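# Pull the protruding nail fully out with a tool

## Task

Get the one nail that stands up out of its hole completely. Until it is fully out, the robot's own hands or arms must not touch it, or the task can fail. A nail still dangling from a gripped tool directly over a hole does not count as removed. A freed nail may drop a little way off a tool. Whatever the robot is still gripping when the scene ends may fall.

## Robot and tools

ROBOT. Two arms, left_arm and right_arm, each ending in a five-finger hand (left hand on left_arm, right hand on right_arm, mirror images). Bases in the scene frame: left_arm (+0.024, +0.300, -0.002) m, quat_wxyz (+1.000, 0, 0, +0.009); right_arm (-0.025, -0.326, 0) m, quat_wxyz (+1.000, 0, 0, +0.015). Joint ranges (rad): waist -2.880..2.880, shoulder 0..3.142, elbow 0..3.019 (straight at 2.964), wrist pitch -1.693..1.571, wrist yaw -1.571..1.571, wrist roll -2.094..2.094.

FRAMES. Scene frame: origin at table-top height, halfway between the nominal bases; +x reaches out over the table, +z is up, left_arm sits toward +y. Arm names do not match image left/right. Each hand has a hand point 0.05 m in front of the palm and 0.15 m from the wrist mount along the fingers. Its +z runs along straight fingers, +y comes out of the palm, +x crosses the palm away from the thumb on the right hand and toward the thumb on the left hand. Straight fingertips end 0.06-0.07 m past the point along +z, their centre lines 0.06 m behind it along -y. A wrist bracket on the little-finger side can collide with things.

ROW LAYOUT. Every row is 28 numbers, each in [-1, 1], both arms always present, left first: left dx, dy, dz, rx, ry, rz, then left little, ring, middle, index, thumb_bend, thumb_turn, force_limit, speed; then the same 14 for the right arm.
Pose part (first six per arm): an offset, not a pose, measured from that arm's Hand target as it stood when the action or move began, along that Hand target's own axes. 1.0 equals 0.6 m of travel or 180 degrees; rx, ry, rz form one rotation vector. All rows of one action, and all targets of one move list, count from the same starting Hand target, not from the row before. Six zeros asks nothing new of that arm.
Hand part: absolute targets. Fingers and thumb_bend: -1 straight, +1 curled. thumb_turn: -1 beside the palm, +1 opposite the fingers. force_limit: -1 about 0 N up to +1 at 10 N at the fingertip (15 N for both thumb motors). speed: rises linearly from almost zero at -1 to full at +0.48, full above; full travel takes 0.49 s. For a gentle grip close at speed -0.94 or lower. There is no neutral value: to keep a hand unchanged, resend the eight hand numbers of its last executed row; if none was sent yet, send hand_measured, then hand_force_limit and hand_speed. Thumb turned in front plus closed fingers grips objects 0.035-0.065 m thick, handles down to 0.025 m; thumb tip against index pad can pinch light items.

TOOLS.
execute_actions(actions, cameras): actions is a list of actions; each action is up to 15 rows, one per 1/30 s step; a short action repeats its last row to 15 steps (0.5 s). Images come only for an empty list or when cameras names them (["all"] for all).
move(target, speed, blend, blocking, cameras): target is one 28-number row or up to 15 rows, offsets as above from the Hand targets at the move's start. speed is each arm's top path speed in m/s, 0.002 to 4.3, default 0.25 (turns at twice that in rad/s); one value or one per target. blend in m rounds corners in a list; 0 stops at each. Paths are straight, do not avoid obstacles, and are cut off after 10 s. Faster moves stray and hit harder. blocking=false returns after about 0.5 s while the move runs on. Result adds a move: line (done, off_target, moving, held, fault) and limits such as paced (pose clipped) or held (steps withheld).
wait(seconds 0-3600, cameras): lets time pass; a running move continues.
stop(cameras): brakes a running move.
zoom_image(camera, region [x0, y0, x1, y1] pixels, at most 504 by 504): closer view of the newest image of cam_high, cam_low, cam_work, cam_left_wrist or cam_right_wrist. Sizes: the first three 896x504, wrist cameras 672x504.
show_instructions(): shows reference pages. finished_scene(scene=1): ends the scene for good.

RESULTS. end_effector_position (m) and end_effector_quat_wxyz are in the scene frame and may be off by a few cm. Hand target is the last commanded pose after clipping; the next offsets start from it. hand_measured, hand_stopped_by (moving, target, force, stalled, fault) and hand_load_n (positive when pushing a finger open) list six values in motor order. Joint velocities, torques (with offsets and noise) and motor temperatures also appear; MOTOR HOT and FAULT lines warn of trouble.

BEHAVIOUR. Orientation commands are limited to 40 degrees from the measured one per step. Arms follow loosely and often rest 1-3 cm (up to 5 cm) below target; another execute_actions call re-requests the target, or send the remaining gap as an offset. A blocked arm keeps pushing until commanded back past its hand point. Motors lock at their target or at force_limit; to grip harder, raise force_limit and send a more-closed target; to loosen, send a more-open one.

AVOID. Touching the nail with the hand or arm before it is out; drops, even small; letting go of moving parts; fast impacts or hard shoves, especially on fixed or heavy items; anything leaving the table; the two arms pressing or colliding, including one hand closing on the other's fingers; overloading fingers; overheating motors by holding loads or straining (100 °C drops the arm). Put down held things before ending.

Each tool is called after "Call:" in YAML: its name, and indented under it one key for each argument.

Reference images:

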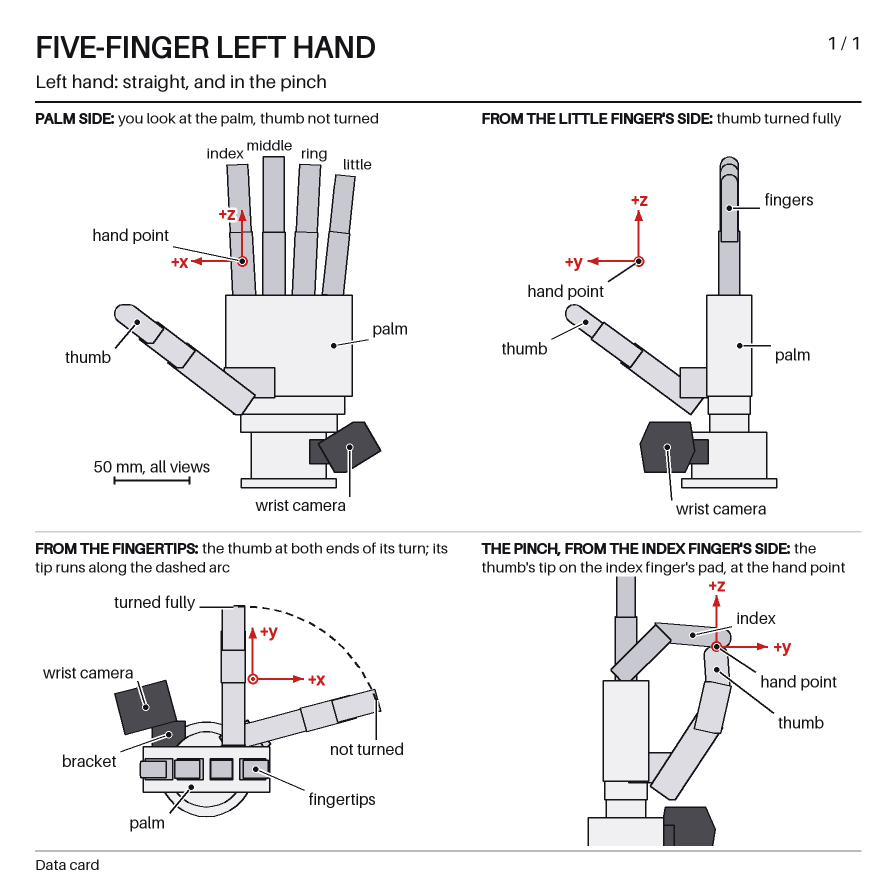

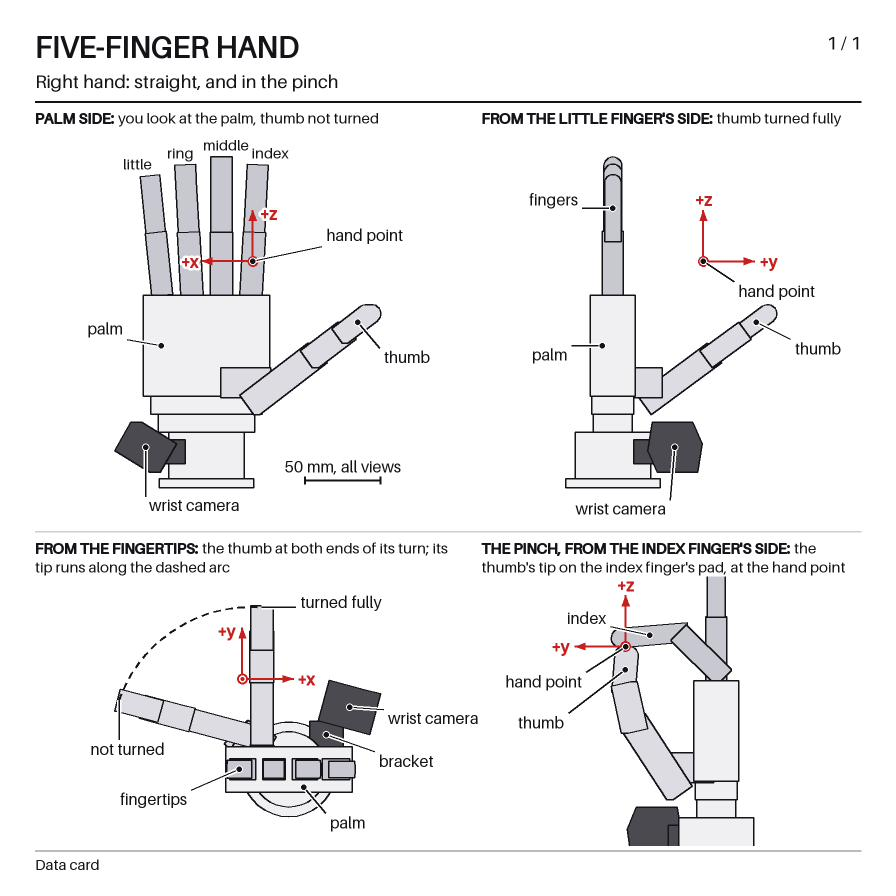

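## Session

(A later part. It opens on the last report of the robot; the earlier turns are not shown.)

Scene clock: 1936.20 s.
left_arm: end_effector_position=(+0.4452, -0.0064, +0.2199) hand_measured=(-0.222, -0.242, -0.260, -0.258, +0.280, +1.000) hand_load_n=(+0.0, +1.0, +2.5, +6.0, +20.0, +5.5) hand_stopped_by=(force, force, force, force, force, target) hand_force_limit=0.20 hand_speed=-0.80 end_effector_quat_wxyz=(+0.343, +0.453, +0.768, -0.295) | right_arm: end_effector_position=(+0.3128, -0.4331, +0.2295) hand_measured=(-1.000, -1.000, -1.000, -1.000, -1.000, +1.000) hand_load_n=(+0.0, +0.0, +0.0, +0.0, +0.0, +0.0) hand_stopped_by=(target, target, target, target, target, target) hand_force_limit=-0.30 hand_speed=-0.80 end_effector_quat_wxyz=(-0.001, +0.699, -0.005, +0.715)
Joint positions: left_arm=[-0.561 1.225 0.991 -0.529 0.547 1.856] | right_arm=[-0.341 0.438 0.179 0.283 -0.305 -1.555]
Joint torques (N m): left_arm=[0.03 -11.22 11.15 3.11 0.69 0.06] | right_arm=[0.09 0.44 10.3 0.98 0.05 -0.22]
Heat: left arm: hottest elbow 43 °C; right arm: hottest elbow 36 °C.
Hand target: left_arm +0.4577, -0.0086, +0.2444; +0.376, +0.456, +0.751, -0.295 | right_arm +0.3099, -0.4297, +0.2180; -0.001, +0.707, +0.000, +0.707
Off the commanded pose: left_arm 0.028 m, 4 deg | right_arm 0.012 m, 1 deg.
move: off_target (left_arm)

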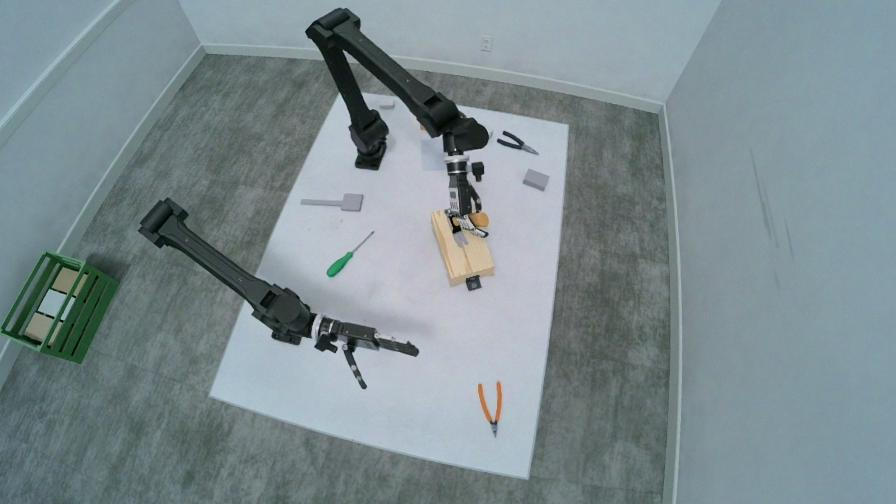

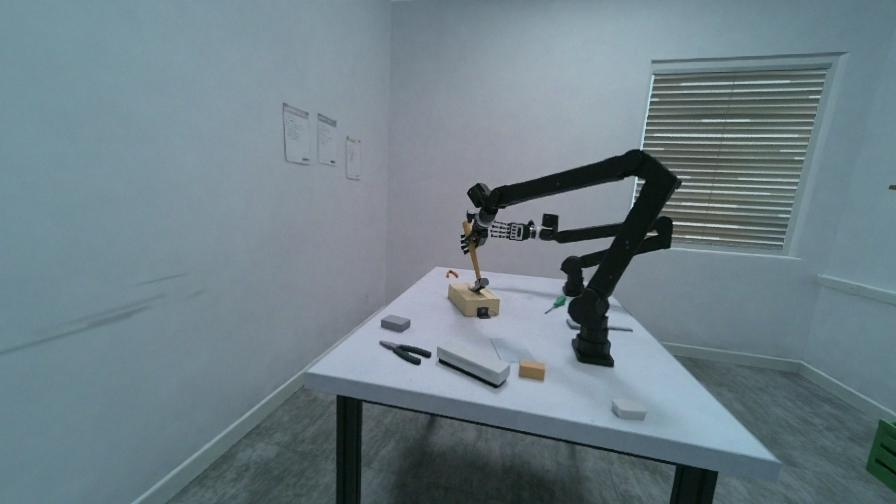

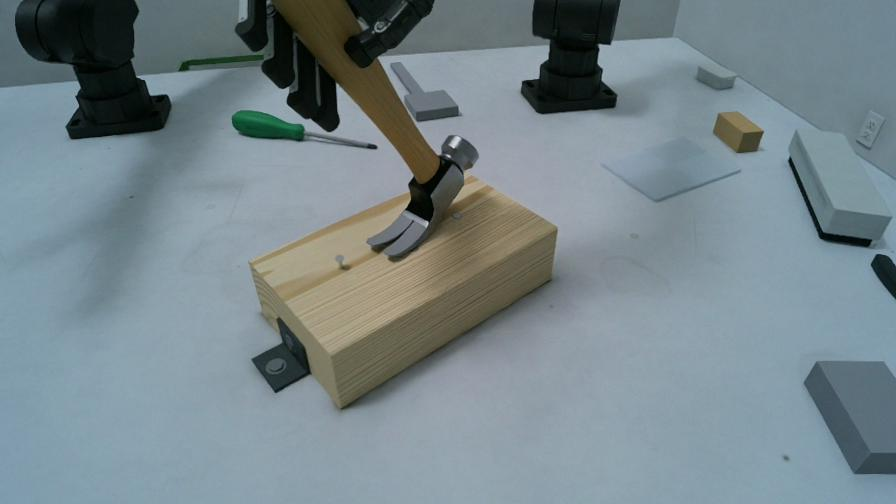

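Call:
zoom_image:
  camera: "cam_low"
  region: [455, 270, 505, 310]

Call:
zoom_image:
  camera: "cam_work"
  region: [320, 190, 450, 290]

Scaled by 10.080 from the camera's image (finer frame: 1280x720).

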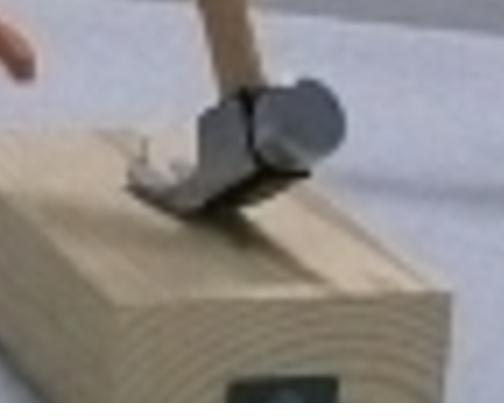

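Scaled by 3.877 from the camera's image (finer frame: 1280x720).

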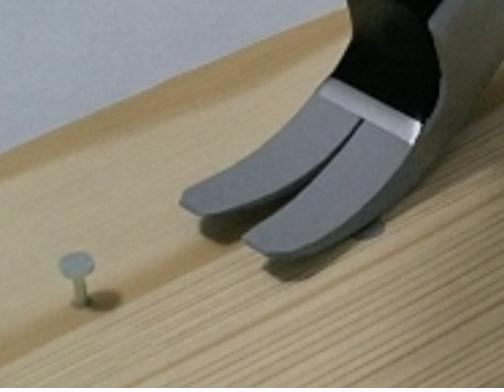

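Call:
move:
  target: [0.0085,-0.0188,0.0118,0,0,0,0.95,0.95,0.8,0.7,0.3,1,0.2,-0.8,0,0,0,0,0,0,-1,-1,-1,-1,-1,1,-0.3,-0.8]
  speed: 0.03
  cameras: ["cam_high","cam_low","cam_work"]

Call:
zoom_image:
  camera: "cam_high"
  region: [440, 210, 500, 270]

Call:
zoom_image:
  camera: "cam_work"
  region: [320, 190, 450, 290]

Call:
zoom_image:
  camera: "cam_low"
  region: [455, 270, 505, 310]

Scene clock: 2034.43 s.
left_arm: end_effector_position=(+0.4456, -0.0089, +0.2184) hand_measured=(-0.222, -0.242, -0.260, -0.258, +0.280, +1.000) hand_load_n=(+0.0, +2.5, +2.5, +4.0, +21.0, +4.5) hand_stopped_by=(force, force, force, force, force, target) hand_force_limit=0.20 hand_speed=-0.80 end_effector_quat_wxyz=(+0.350, +0.450, +0.767, -0.294) | right_arm: end_effector_position=(+0.3128, -0.4331, +0.2295) hand_measured=(-1.000, -1.000, -1.000, -1.000, -1.000, +1.000) hand_load_n=(+0.0, +0.0, +0.0, +0.0, +0.0, +0.5) hand_stopped_by=(target, target, target, target, target, target) hand_force_limit=-0.30 hand_speed=-0.80 end_effector_quat_wxyz=(-0.001, +0.699, -0.005, +0.715)
Joint positions: left_arm=[-0.569 1.224 0.978 -0.498 0.535 1.842] | right_arm=[-0.341 0.438 0.179 0.283 -0.305 -1.555]
Joint torques (N m): left_arm=[-1.67 -11.75 9.92 3.28 0.2 -0.06] | right_arm=[-0.44 0.44 10.28 0.94 0.04 -0.2]
Motor temperatures (°C): left_arm=[24 25 37 25 24 23] | right_arm=[19 24 36 24 21 22]
Heat: left arm: hottest elbow 37 °C; right arm: hottest elbow 36 °C.
Hand target: left_arm +0.4479, -0.0166, +0.2377; +0.376, +0.456, +0.751, -0.295 | right_arm +0.3099, -0.4297, +0.2180; -0.001, +0.707, +0.000, +0.707
Off the commanded pose: left_arm 0.021 m, 4 deg | right_arm 0.012 m, 1 deg.
move: off_target (left_arm)

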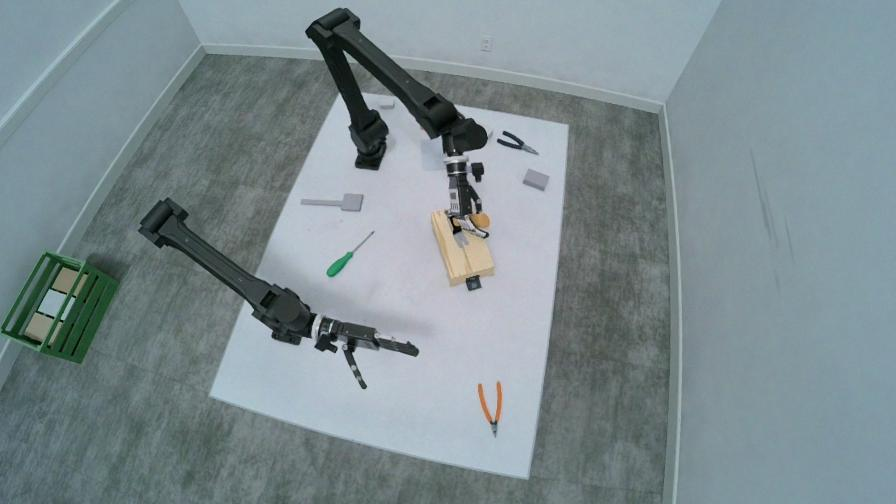

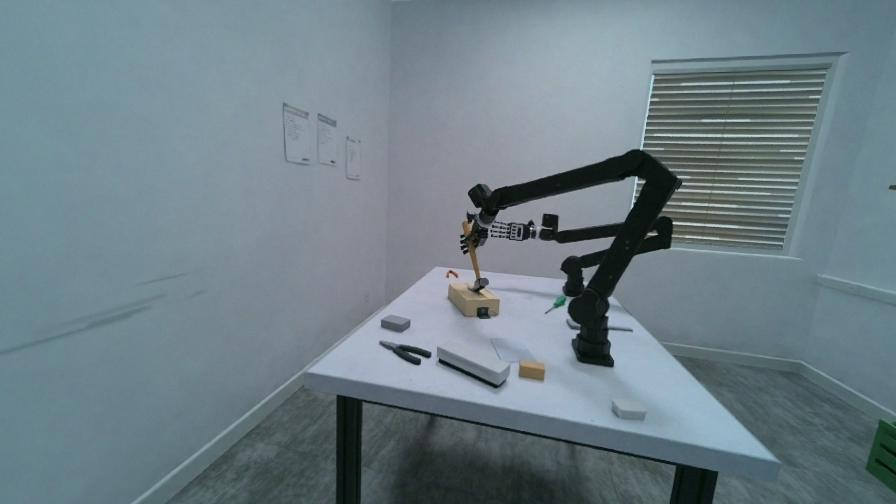

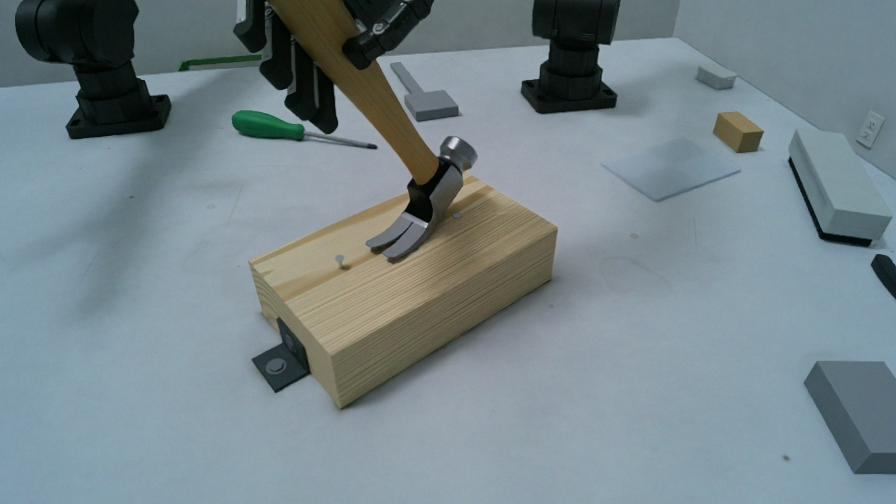

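Scaled by 8.400 from the camera's image (finer frame: 1280x720).

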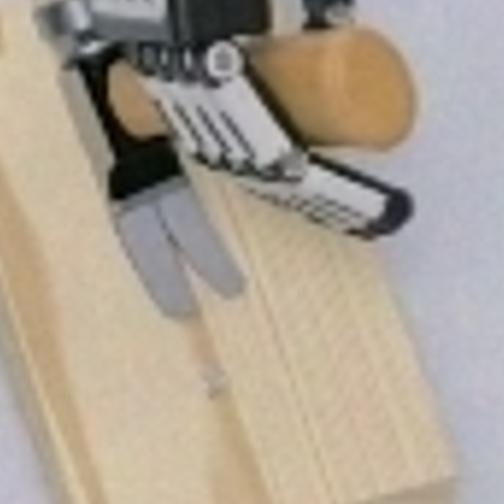

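Scaled by 3.877 from the camera's image (finer frame: 1280x720).

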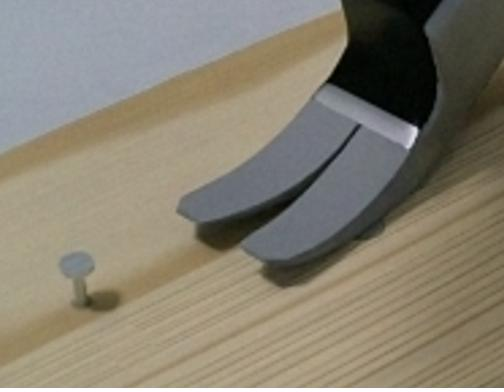

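Scaled by 10.080 from the camera's image (finer frame: 1280x720).

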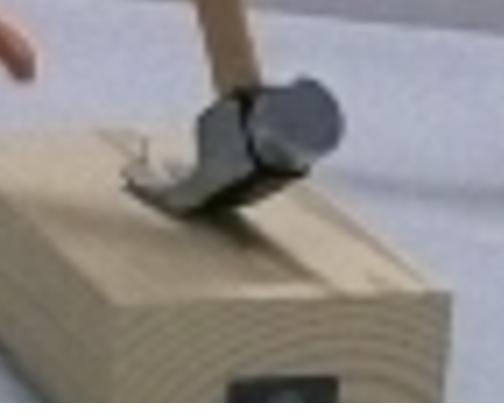

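Call:
move:
  target:
    - [-0.0462,0.0032,0.0087,0.0019,0.0321,-0.0088,0.95,0.95,0.8,0.7,0.3,1,0.2,-0.8,0,0,0,0,0,0,-1,-1,-1,-1,-1,1,-0.3,-0.8]
    - [-0.017,0.0067,0.0277,0.0019,0.0321,-0.0088,0.95,0.95,0.8,0.7,0.3,1,0.2,-0.8,0,0,0,0,0,0,-1,-1,-1,-1,-1,1,-0.3,-0.8]
  speed: 0.03
  cameras: ["cam_high","cam_low","cam_work"]

Call:
zoom_image:
  camera: "cam_high"
  region: [440, 210, 500, 270]

Call:
zoom_image:
  camera: "cam_work"
  region: [320, 190, 450, 290]

Call:
zoom_image:
  camera: "cam_low"
  region: [455, 270, 505, 310]

Scene clock: 2053.30 s.
left_arm: end_effector_position=(+0.4479, -0.0172, +0.2140) hand_measured=(-0.222, -0.242, -0.260, -0.258, +0.280, +1.000) hand_load_n=(+0.0, +2.0, +2.5, +5.0, +20.5, +4.5) hand_stopped_by=(force, force, force, force, force, target) hand_force_limit=0.20 hand_speed=-0.80 end_effector_quat_wxyz=(+0.303, +0.454, +0.791, -0.275) | right_arm: end_effector_position=(+0.3128, -0.4331, +0.2295) hand_measured=(-1.000, -1.000, -1.000, -1.000, -1.000, +1.000) hand_load_n=(+0.0, +0.0, +0.0, +0.0, +0.0, +0.5) hand_stopped_by=(target, target, target, target, target, target) hand_force_limit=-0.30 hand_speed=-0.80 end_effector_quat_wxyz=(-0.001, +0.699, -0.005, +0.715)
Joint positions: left_arm=[-0.598 1.29 1.08 -0.641 0.488 1.846] | right_arm=[-0.341 0.438 0.179 0.283 -0.305 -1.555]
Joint velocities: left_arm=[-0.015 0.005 0.002 -0.017 -0.022 -0.183] | right_arm=[within noise]
Joint torques (N m): left_arm=[-1.9 -10.93 12.49 3.07 0.33 -0.06] | right_arm=[-0.09 0.32 10.45 0.88 -0.01 -0.21]
Heat: left arm: hottest elbow 38 °C; right arm: hottest elbow 36 °C.
Hand target: left_arm +0.4597, -0.0326, +0.2367; +0.332, +0.461, +0.774, -0.279 | right_arm +0.3099, -0.4297, +0.2180; -0.001, +0.707, +0.000, +0.707
Off the commanded pose: left_arm 0.030 m, 4 deg | right_arm 0.012 m, 1 deg.
move: off_target (left_arm)

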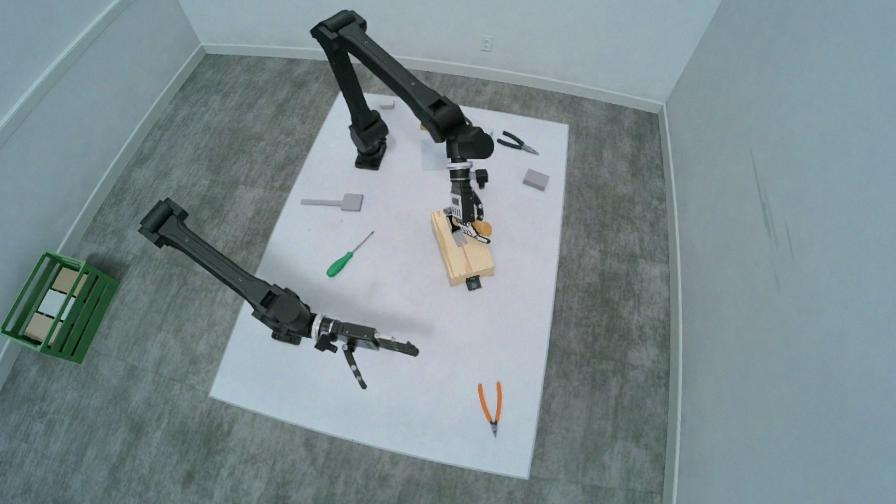

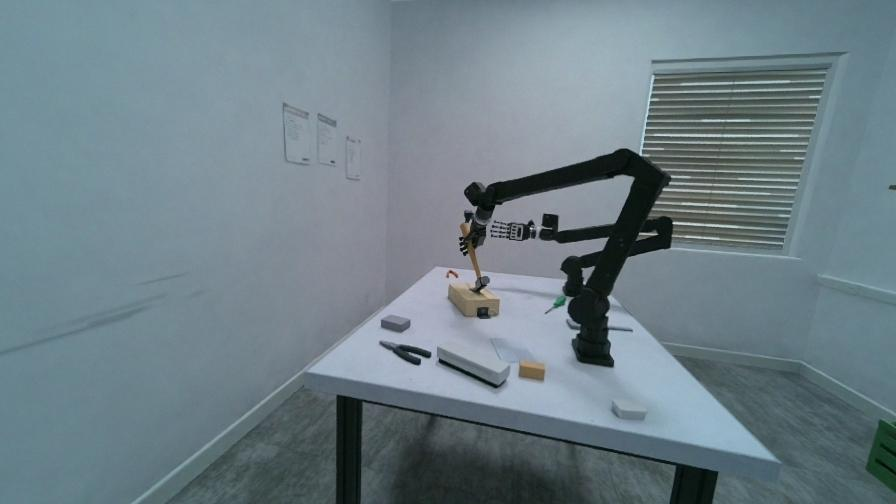

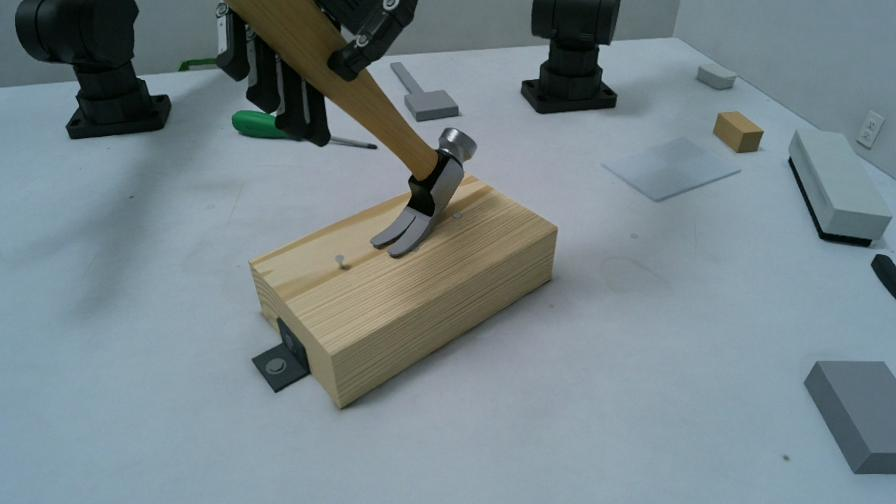

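Scaled by 8.400 from the camera's image (finer frame: 1280x720).

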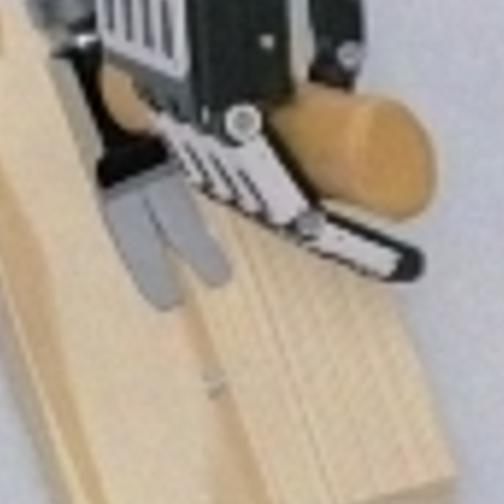

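Scaled by 3.877 from the camera's image (finer frame: 1280x720).

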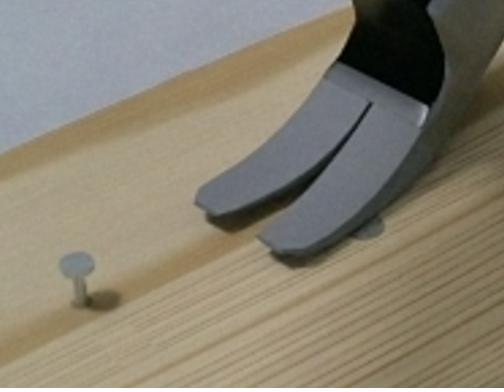

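Scaled by 10.080 from the camera's image (finer frame: 1280x720).

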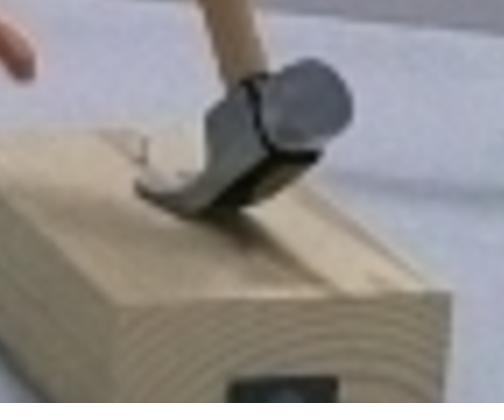

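Call:
move:
  target: [-0.0133,-0.0084,0.0182,0,0,0,0.95,0.95,0.8,0.7,0.3,1,0.2,-0.8,0,0,0,0,0,0,-1,-1,-1,-1,-1,1,-0.3,-0.8]
  speed: 0.03
  cameras: ["cam_high","cam_low","cam_work"]

Call:
zoom_image:
  camera: "cam_high"
  region: [440, 210, 500, 270]

Call:
zoom_image:
  camera: "cam_work"
  region: [320, 190, 450, 290]

Call:
zoom_image:
  camera: "cam_low"
  region: [455, 270, 505, 310]

Scene clock: 2076.73 s.
left_arm: end_effector_position=(+0.4482, -0.0270, +0.2135) hand_measured=(-0.222, -0.242, -0.258, -0.258, +0.280, +1.000) hand_load_n=(+0.0, +3.0, +2.0, +3.5, +21.5, +4.0) hand_stopped_by=(force, force, force, force, force, target) hand_force_limit=0.20 hand_speed=-0.80 end_effector_quat_wxyz=(+0.309, +0.459, +0.787, -0.272) | right_arm: end_effector_position=(+0.3128, -0.4331, +0.2295) hand_measured=(-1.000, -1.000, -1.000, -1.000, -1.000, +1.000) hand_load_n=(+0.0, +0.0, +0.0, +0.0, +0.0, +0.0) hand_stopped_by=(target, target, target, target, target, target) hand_force_limit=-0.30 hand_speed=-0.80 end_effector_quat_wxyz=(-0.001, +0.699, -0.005, +0.715)
Joint positions: left_arm=[-0.621 1.299 1.08 -0.615 0.469 1.839] | right_arm=[-0.341 0.438 0.179 0.283 -0.305 -1.555]
Joint torques (N m): left_arm=[-2.02 -9.99 14.15 2.7 0.34 -0.23] | right_arm=[-0.21 0.62 10.21 0.95 0.04 -0.24]
Heat: left arm: hottest elbow 39 °C; right arm: hottest elbow 36 °C.
Hand target: left_arm +0.4607, -0.0471, +0.2367; +0.332, +0.461, +0.774, -0.279 | right_arm +0.3099, -0.4297, +0.2180; -0.001, +0.707, +0.000, +0.707
Off the commanded pose: left_arm 0.033 m, 3 deg | right_arm 0.012 m, 1 deg.
move: off_target (left_arm)

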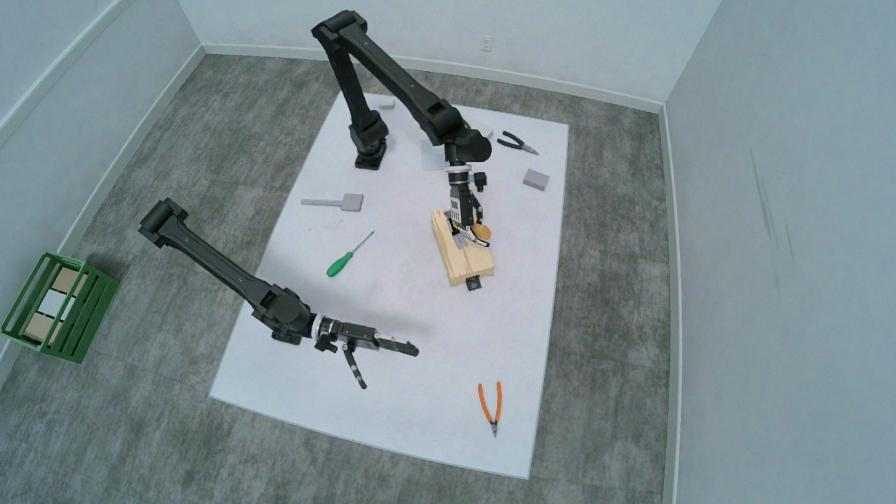

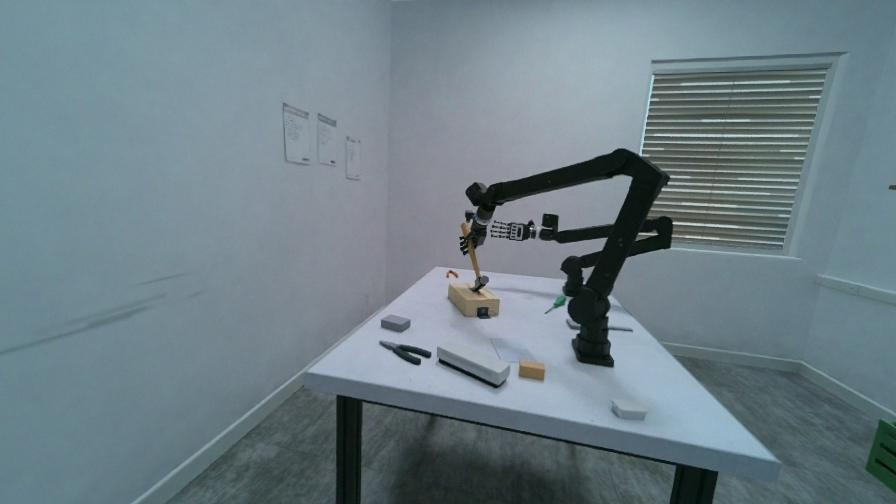

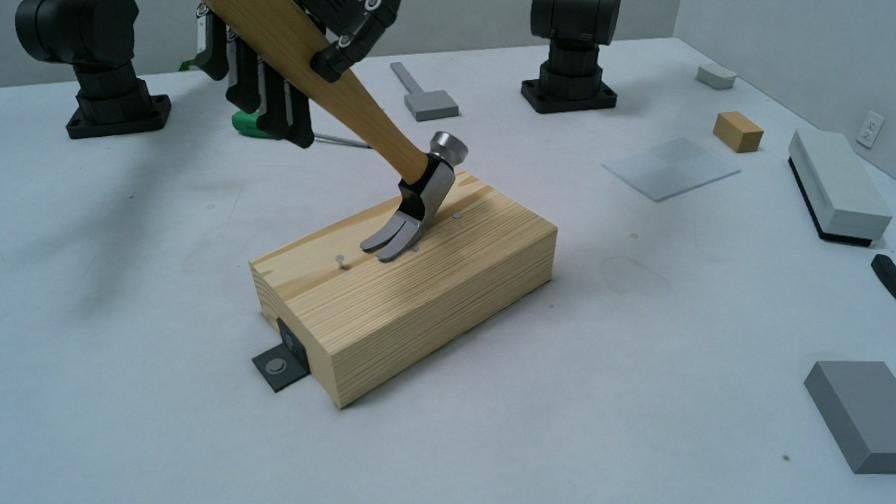

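Scaled by 8.400 from the camera's image (finer frame: 1280x720).

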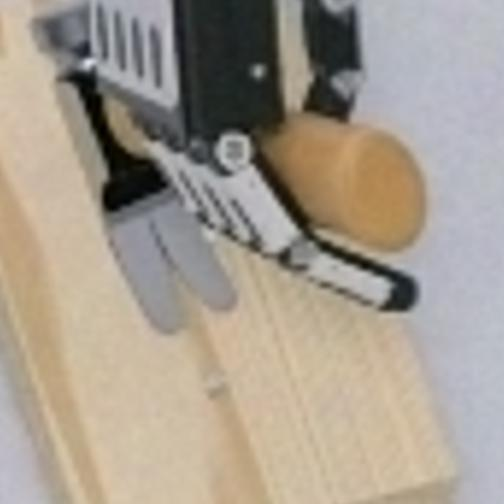

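Scaled by 3.877 from the camera's image (finer frame: 1280x720).

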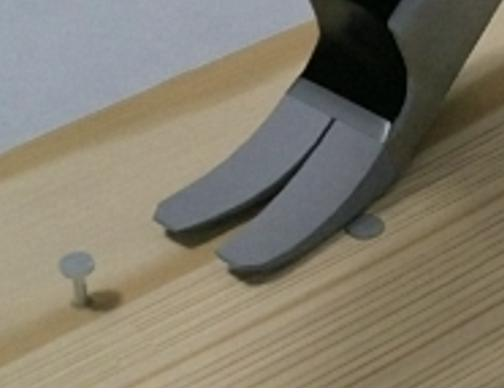

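Scaled by 10.080 from the camera's image (finer frame: 1280x720).

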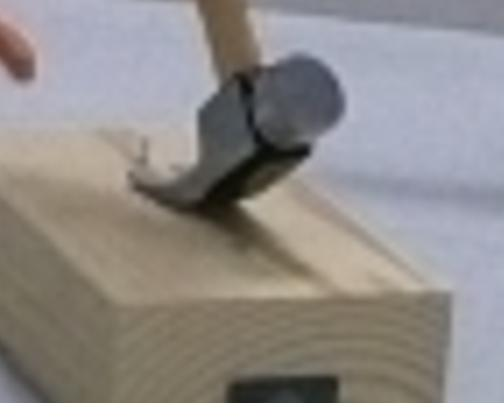

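Call:
move:
  target: [-0.0173,-0.0073,0.0097,0,0,0,0.95,0.95,0.8,0.7,0.3,1,0.2,-0.8,0,0,0,0,0,0,-1,-1,-1,-1,-1,1,-0.3,-0.8]
  speed: 0.03
  cameras: ["cam_high","cam_low","cam_work"]

Call:
zoom_image:
  camera: "cam_high"
  region: [440, 210, 500, 270]

Call:
zoom_image:
  camera: "cam_work"
  region: [320, 190, 450, 290]

Call:
zoom_image:
  camera: "cam_low"
  region: [455, 270, 505, 310]

Scene clock: 2099.20 s.
left_arm: end_effector_position=(+0.4491, -0.0377, +0.2136) hand_measured=(-0.222, -0.242, -0.258, -0.258, +0.280, +1.000) hand_load_n=(+0.0, +3.0, +2.0, +3.5, +21.5, +4.0) hand_stopped_by=(force, force, force, force, force, target) hand_force_limit=0.20 hand_speed=-0.80 end_effector_quat_wxyz=(+0.307, +0.460, +0.788, -0.271) | right_arm: end_effector_position=(+0.3128, -0.4331, +0.2295) hand_measured=(-1.000, -1.000, -1.000, -1.000, -1.000, +1.000) hand_load_n=(+0.0, +0.0, +0.0, +0.0, +0.0, +0.0) hand_stopped_by=(target, target, target, target, target, target) hand_force_limit=-0.30 hand_speed=-0.80 end_effector_quat_wxyz=(-0.001, +0.699, -0.005, +0.715)
Joint positions: left_arm=[-0.641 1.319 1.1 -0.615 0.454 1.826] | right_arm=[-0.341 0.438 0.179 0.283 -0.305 -1.555]
Joint torques (N m): left_arm=[-2.32 -10.58 14.76 2.55 0.33 -0.19] | right_arm=[0.03 1.49 10.14 0.87 0.05 -0.19]
Heat: left arm: hottest elbow 40 °C; right arm: hottest elbow 36 °C.
Hand target: left_arm +0.4621, -0.0587, +0.2417; +0.333, +0.461, +0.774, -0.279 | right_arm +0.3099, -0.4297, +0.2180; -0.001, +0.707, +0.000, +0.707
Off the commanded pose: left_arm 0.037 m, 3 deg | right_arm 0.012 m, 1 deg.
move: off_target (left_arm)

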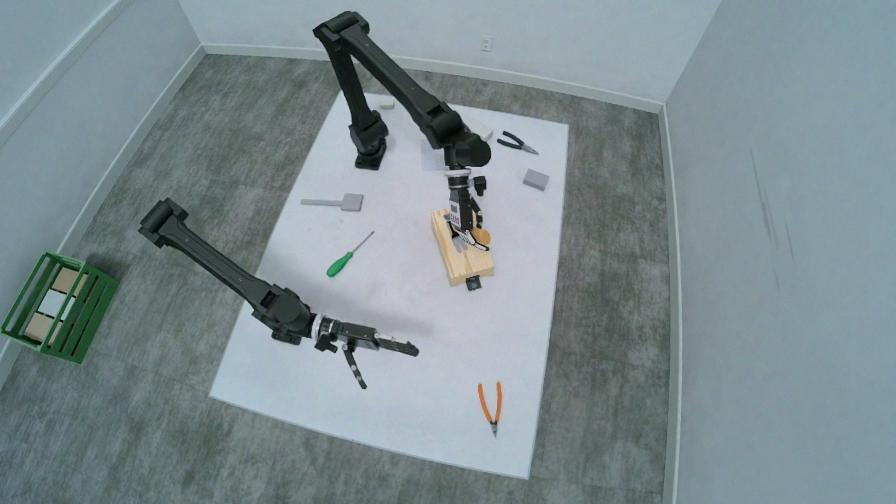

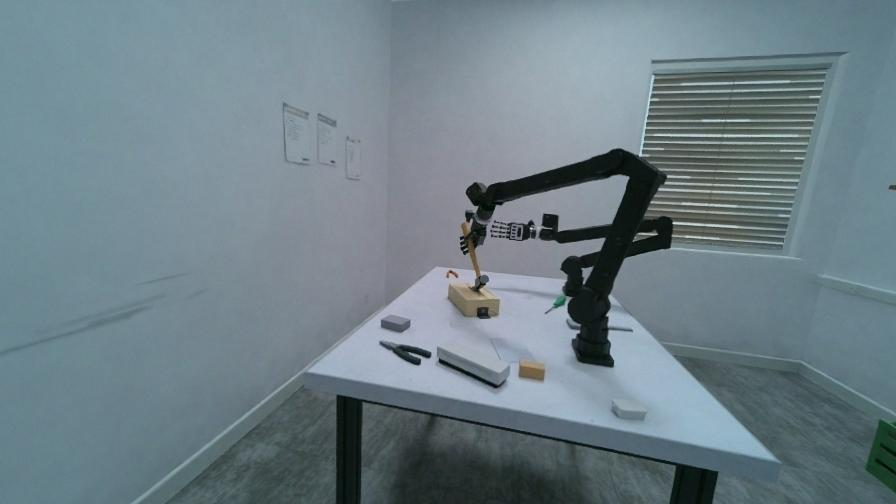

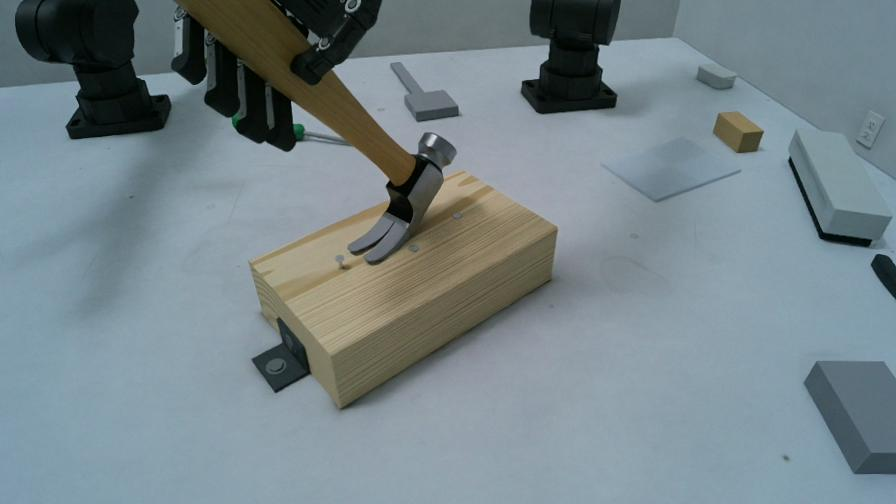

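Scaled by 8.400 from the camera's image (finer frame: 1280x720).

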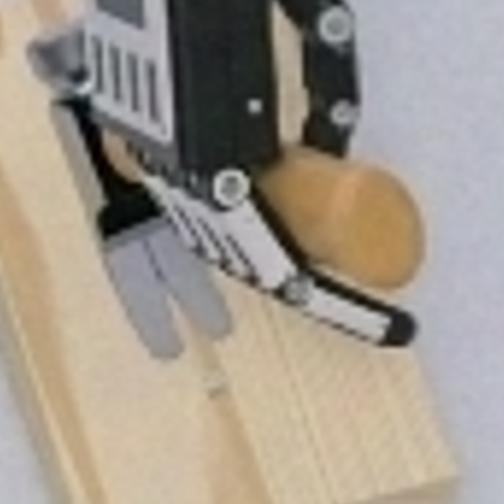

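Scaled by 3.877 from the camera's image (finer frame: 1280x720).

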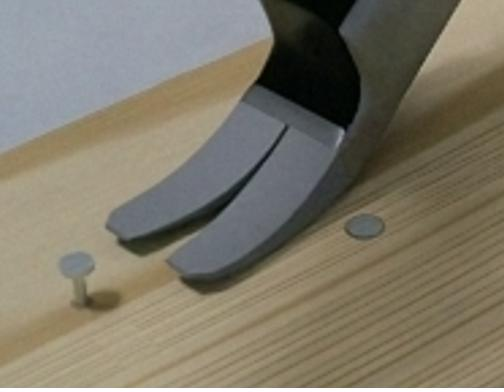

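Scaled by 10.080 from the camera's image (finer frame: 1280x720).

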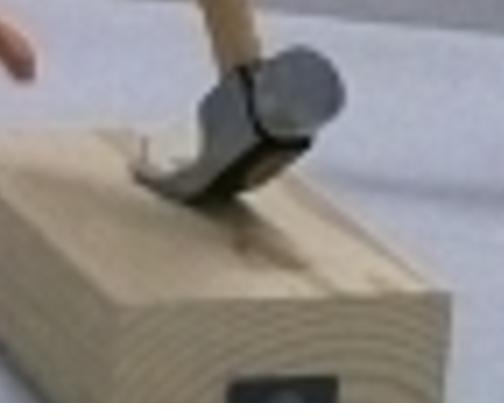

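Call:
move:
  target: [-0.0197,0.004,0.0155,0,0,0,0.95,0.95,0.8,0.7,0.3,1,0.2,-0.8,0,0,0,0,0,0,-1,-1,-1,-1,-1,1,-0.3,-0.8]
  speed: 0.03
  cameras: ["cam_high","cam_low","cam_work"]

Call:
zoom_image:
  camera: "cam_high"
  region: [440, 210, 500, 270]

Call:
zoom_image:
  camera: "cam_work"
  region: [320, 200, 420, 300]

Call:
zoom_image:
  camera: "cam_low"
  region: [455, 270, 505, 310]

Scene clock: 2117.37 s.
left_arm: end_effector_position=(+0.4561, -0.0501, +0.2133) hand_measured=(-0.222, -0.242, -0.258, -0.258, +0.280, +1.000) hand_load_n=(+0.0, +2.5, +2.0, +4.0, +21.0, +4.5) hand_stopped_by=(force, force, force, force, force, target) hand_force_limit=0.20 hand_speed=-0.80 end_effector_quat_wxyz=(+0.304, +0.458, +0.790, -0.272) | right_arm: end_effector_position=(+0.3128, -0.4331, +0.2295) hand_measured=(-1.000, -1.000, -1.000, -1.000, -1.000, +1.000) hand_load_n=(+0.0, +0.0, +0.0, +0.0, +0.0, +0.5) hand_stopped_by=(target, target, target, target, target, target) hand_force_limit=-0.30 hand_speed=-0.80 end_effector_quat_wxyz=(-0.001, +0.699, -0.005, +0.715)
Joint positions: left_arm=[-0.654 1.356 1.137 -0.615 0.449 1.811] | right_arm=[-0.341 0.438 0.179 0.283 -0.305 -1.555]
Joint torques (N m): left_arm=[-1.79 -11.46 15.1 2.47 0.24 -0.14] | right_arm=[-0.91 0.5 10.37 0.95 -0.01 -0.15]
Motor temperatures (°C): left_arm=[24 25 43 25 23 23] | right_arm=[19 24 36 24 21 22]
Heat: left arm: hottest elbow 43 °C; right arm: hottest elbow 36 °C.
Hand target: left_arm +0.4707, -0.0709, +0.2447; +0.333, +0.461, +0.774, -0.279 | right_arm +0.3099, -0.4297, +0.2180; -0.001, +0.707, +0.000, +0.707
Off the commanded pose: left_arm 0.040 m, 4 deg | right_arm 0.012 m, 1 deg.
move: off_target (left_arm)

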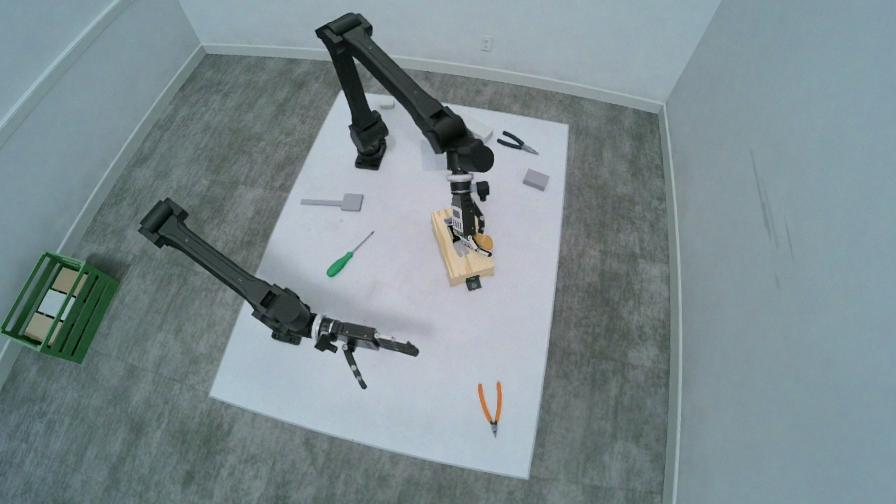

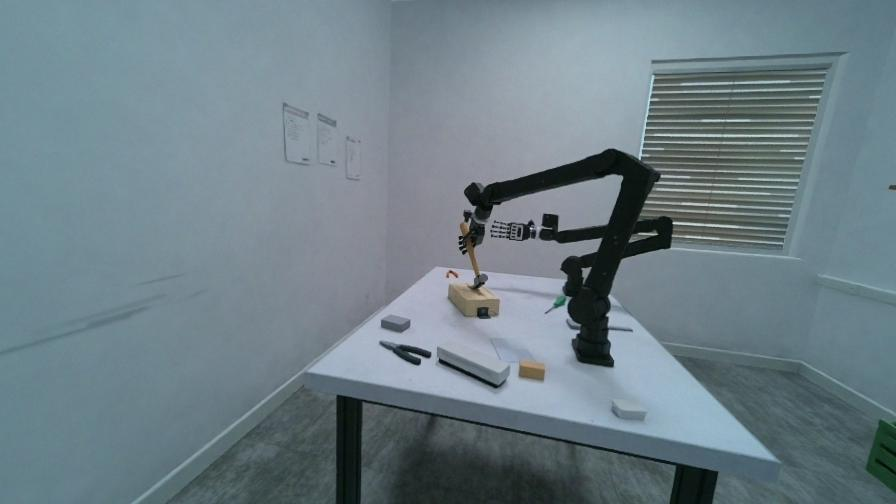

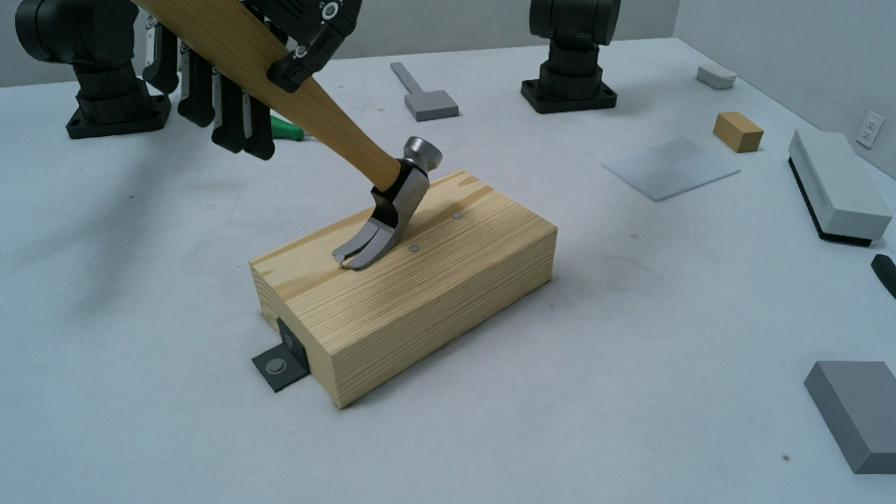

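Scaled by 8.400 from the camera's image (finer frame: 1280x720).

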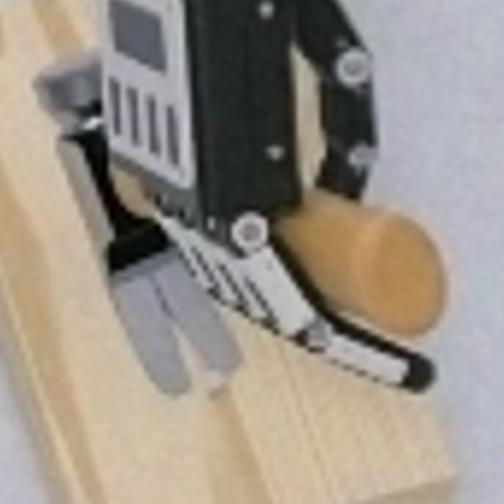

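Scaled by 5.040 from the camera's image (finer frame: 1280x720).

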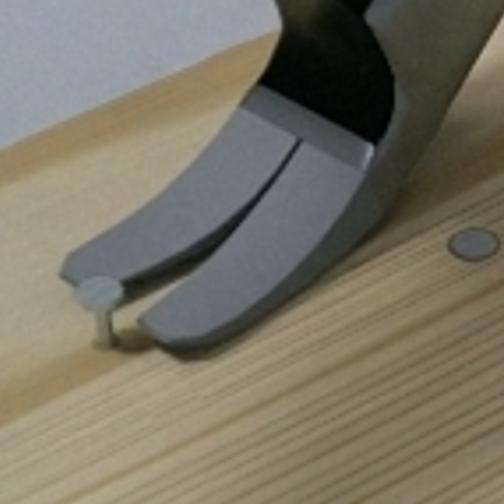

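Scaled by 10.080 from the camera's image (finer frame: 1280x720).

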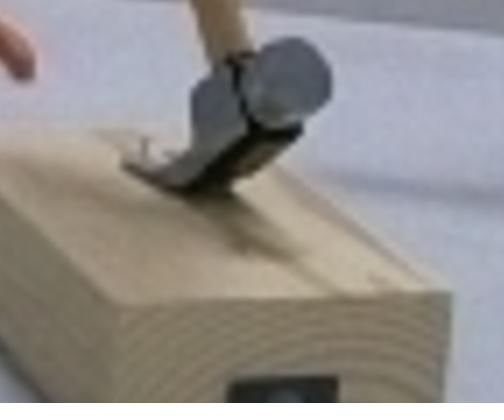

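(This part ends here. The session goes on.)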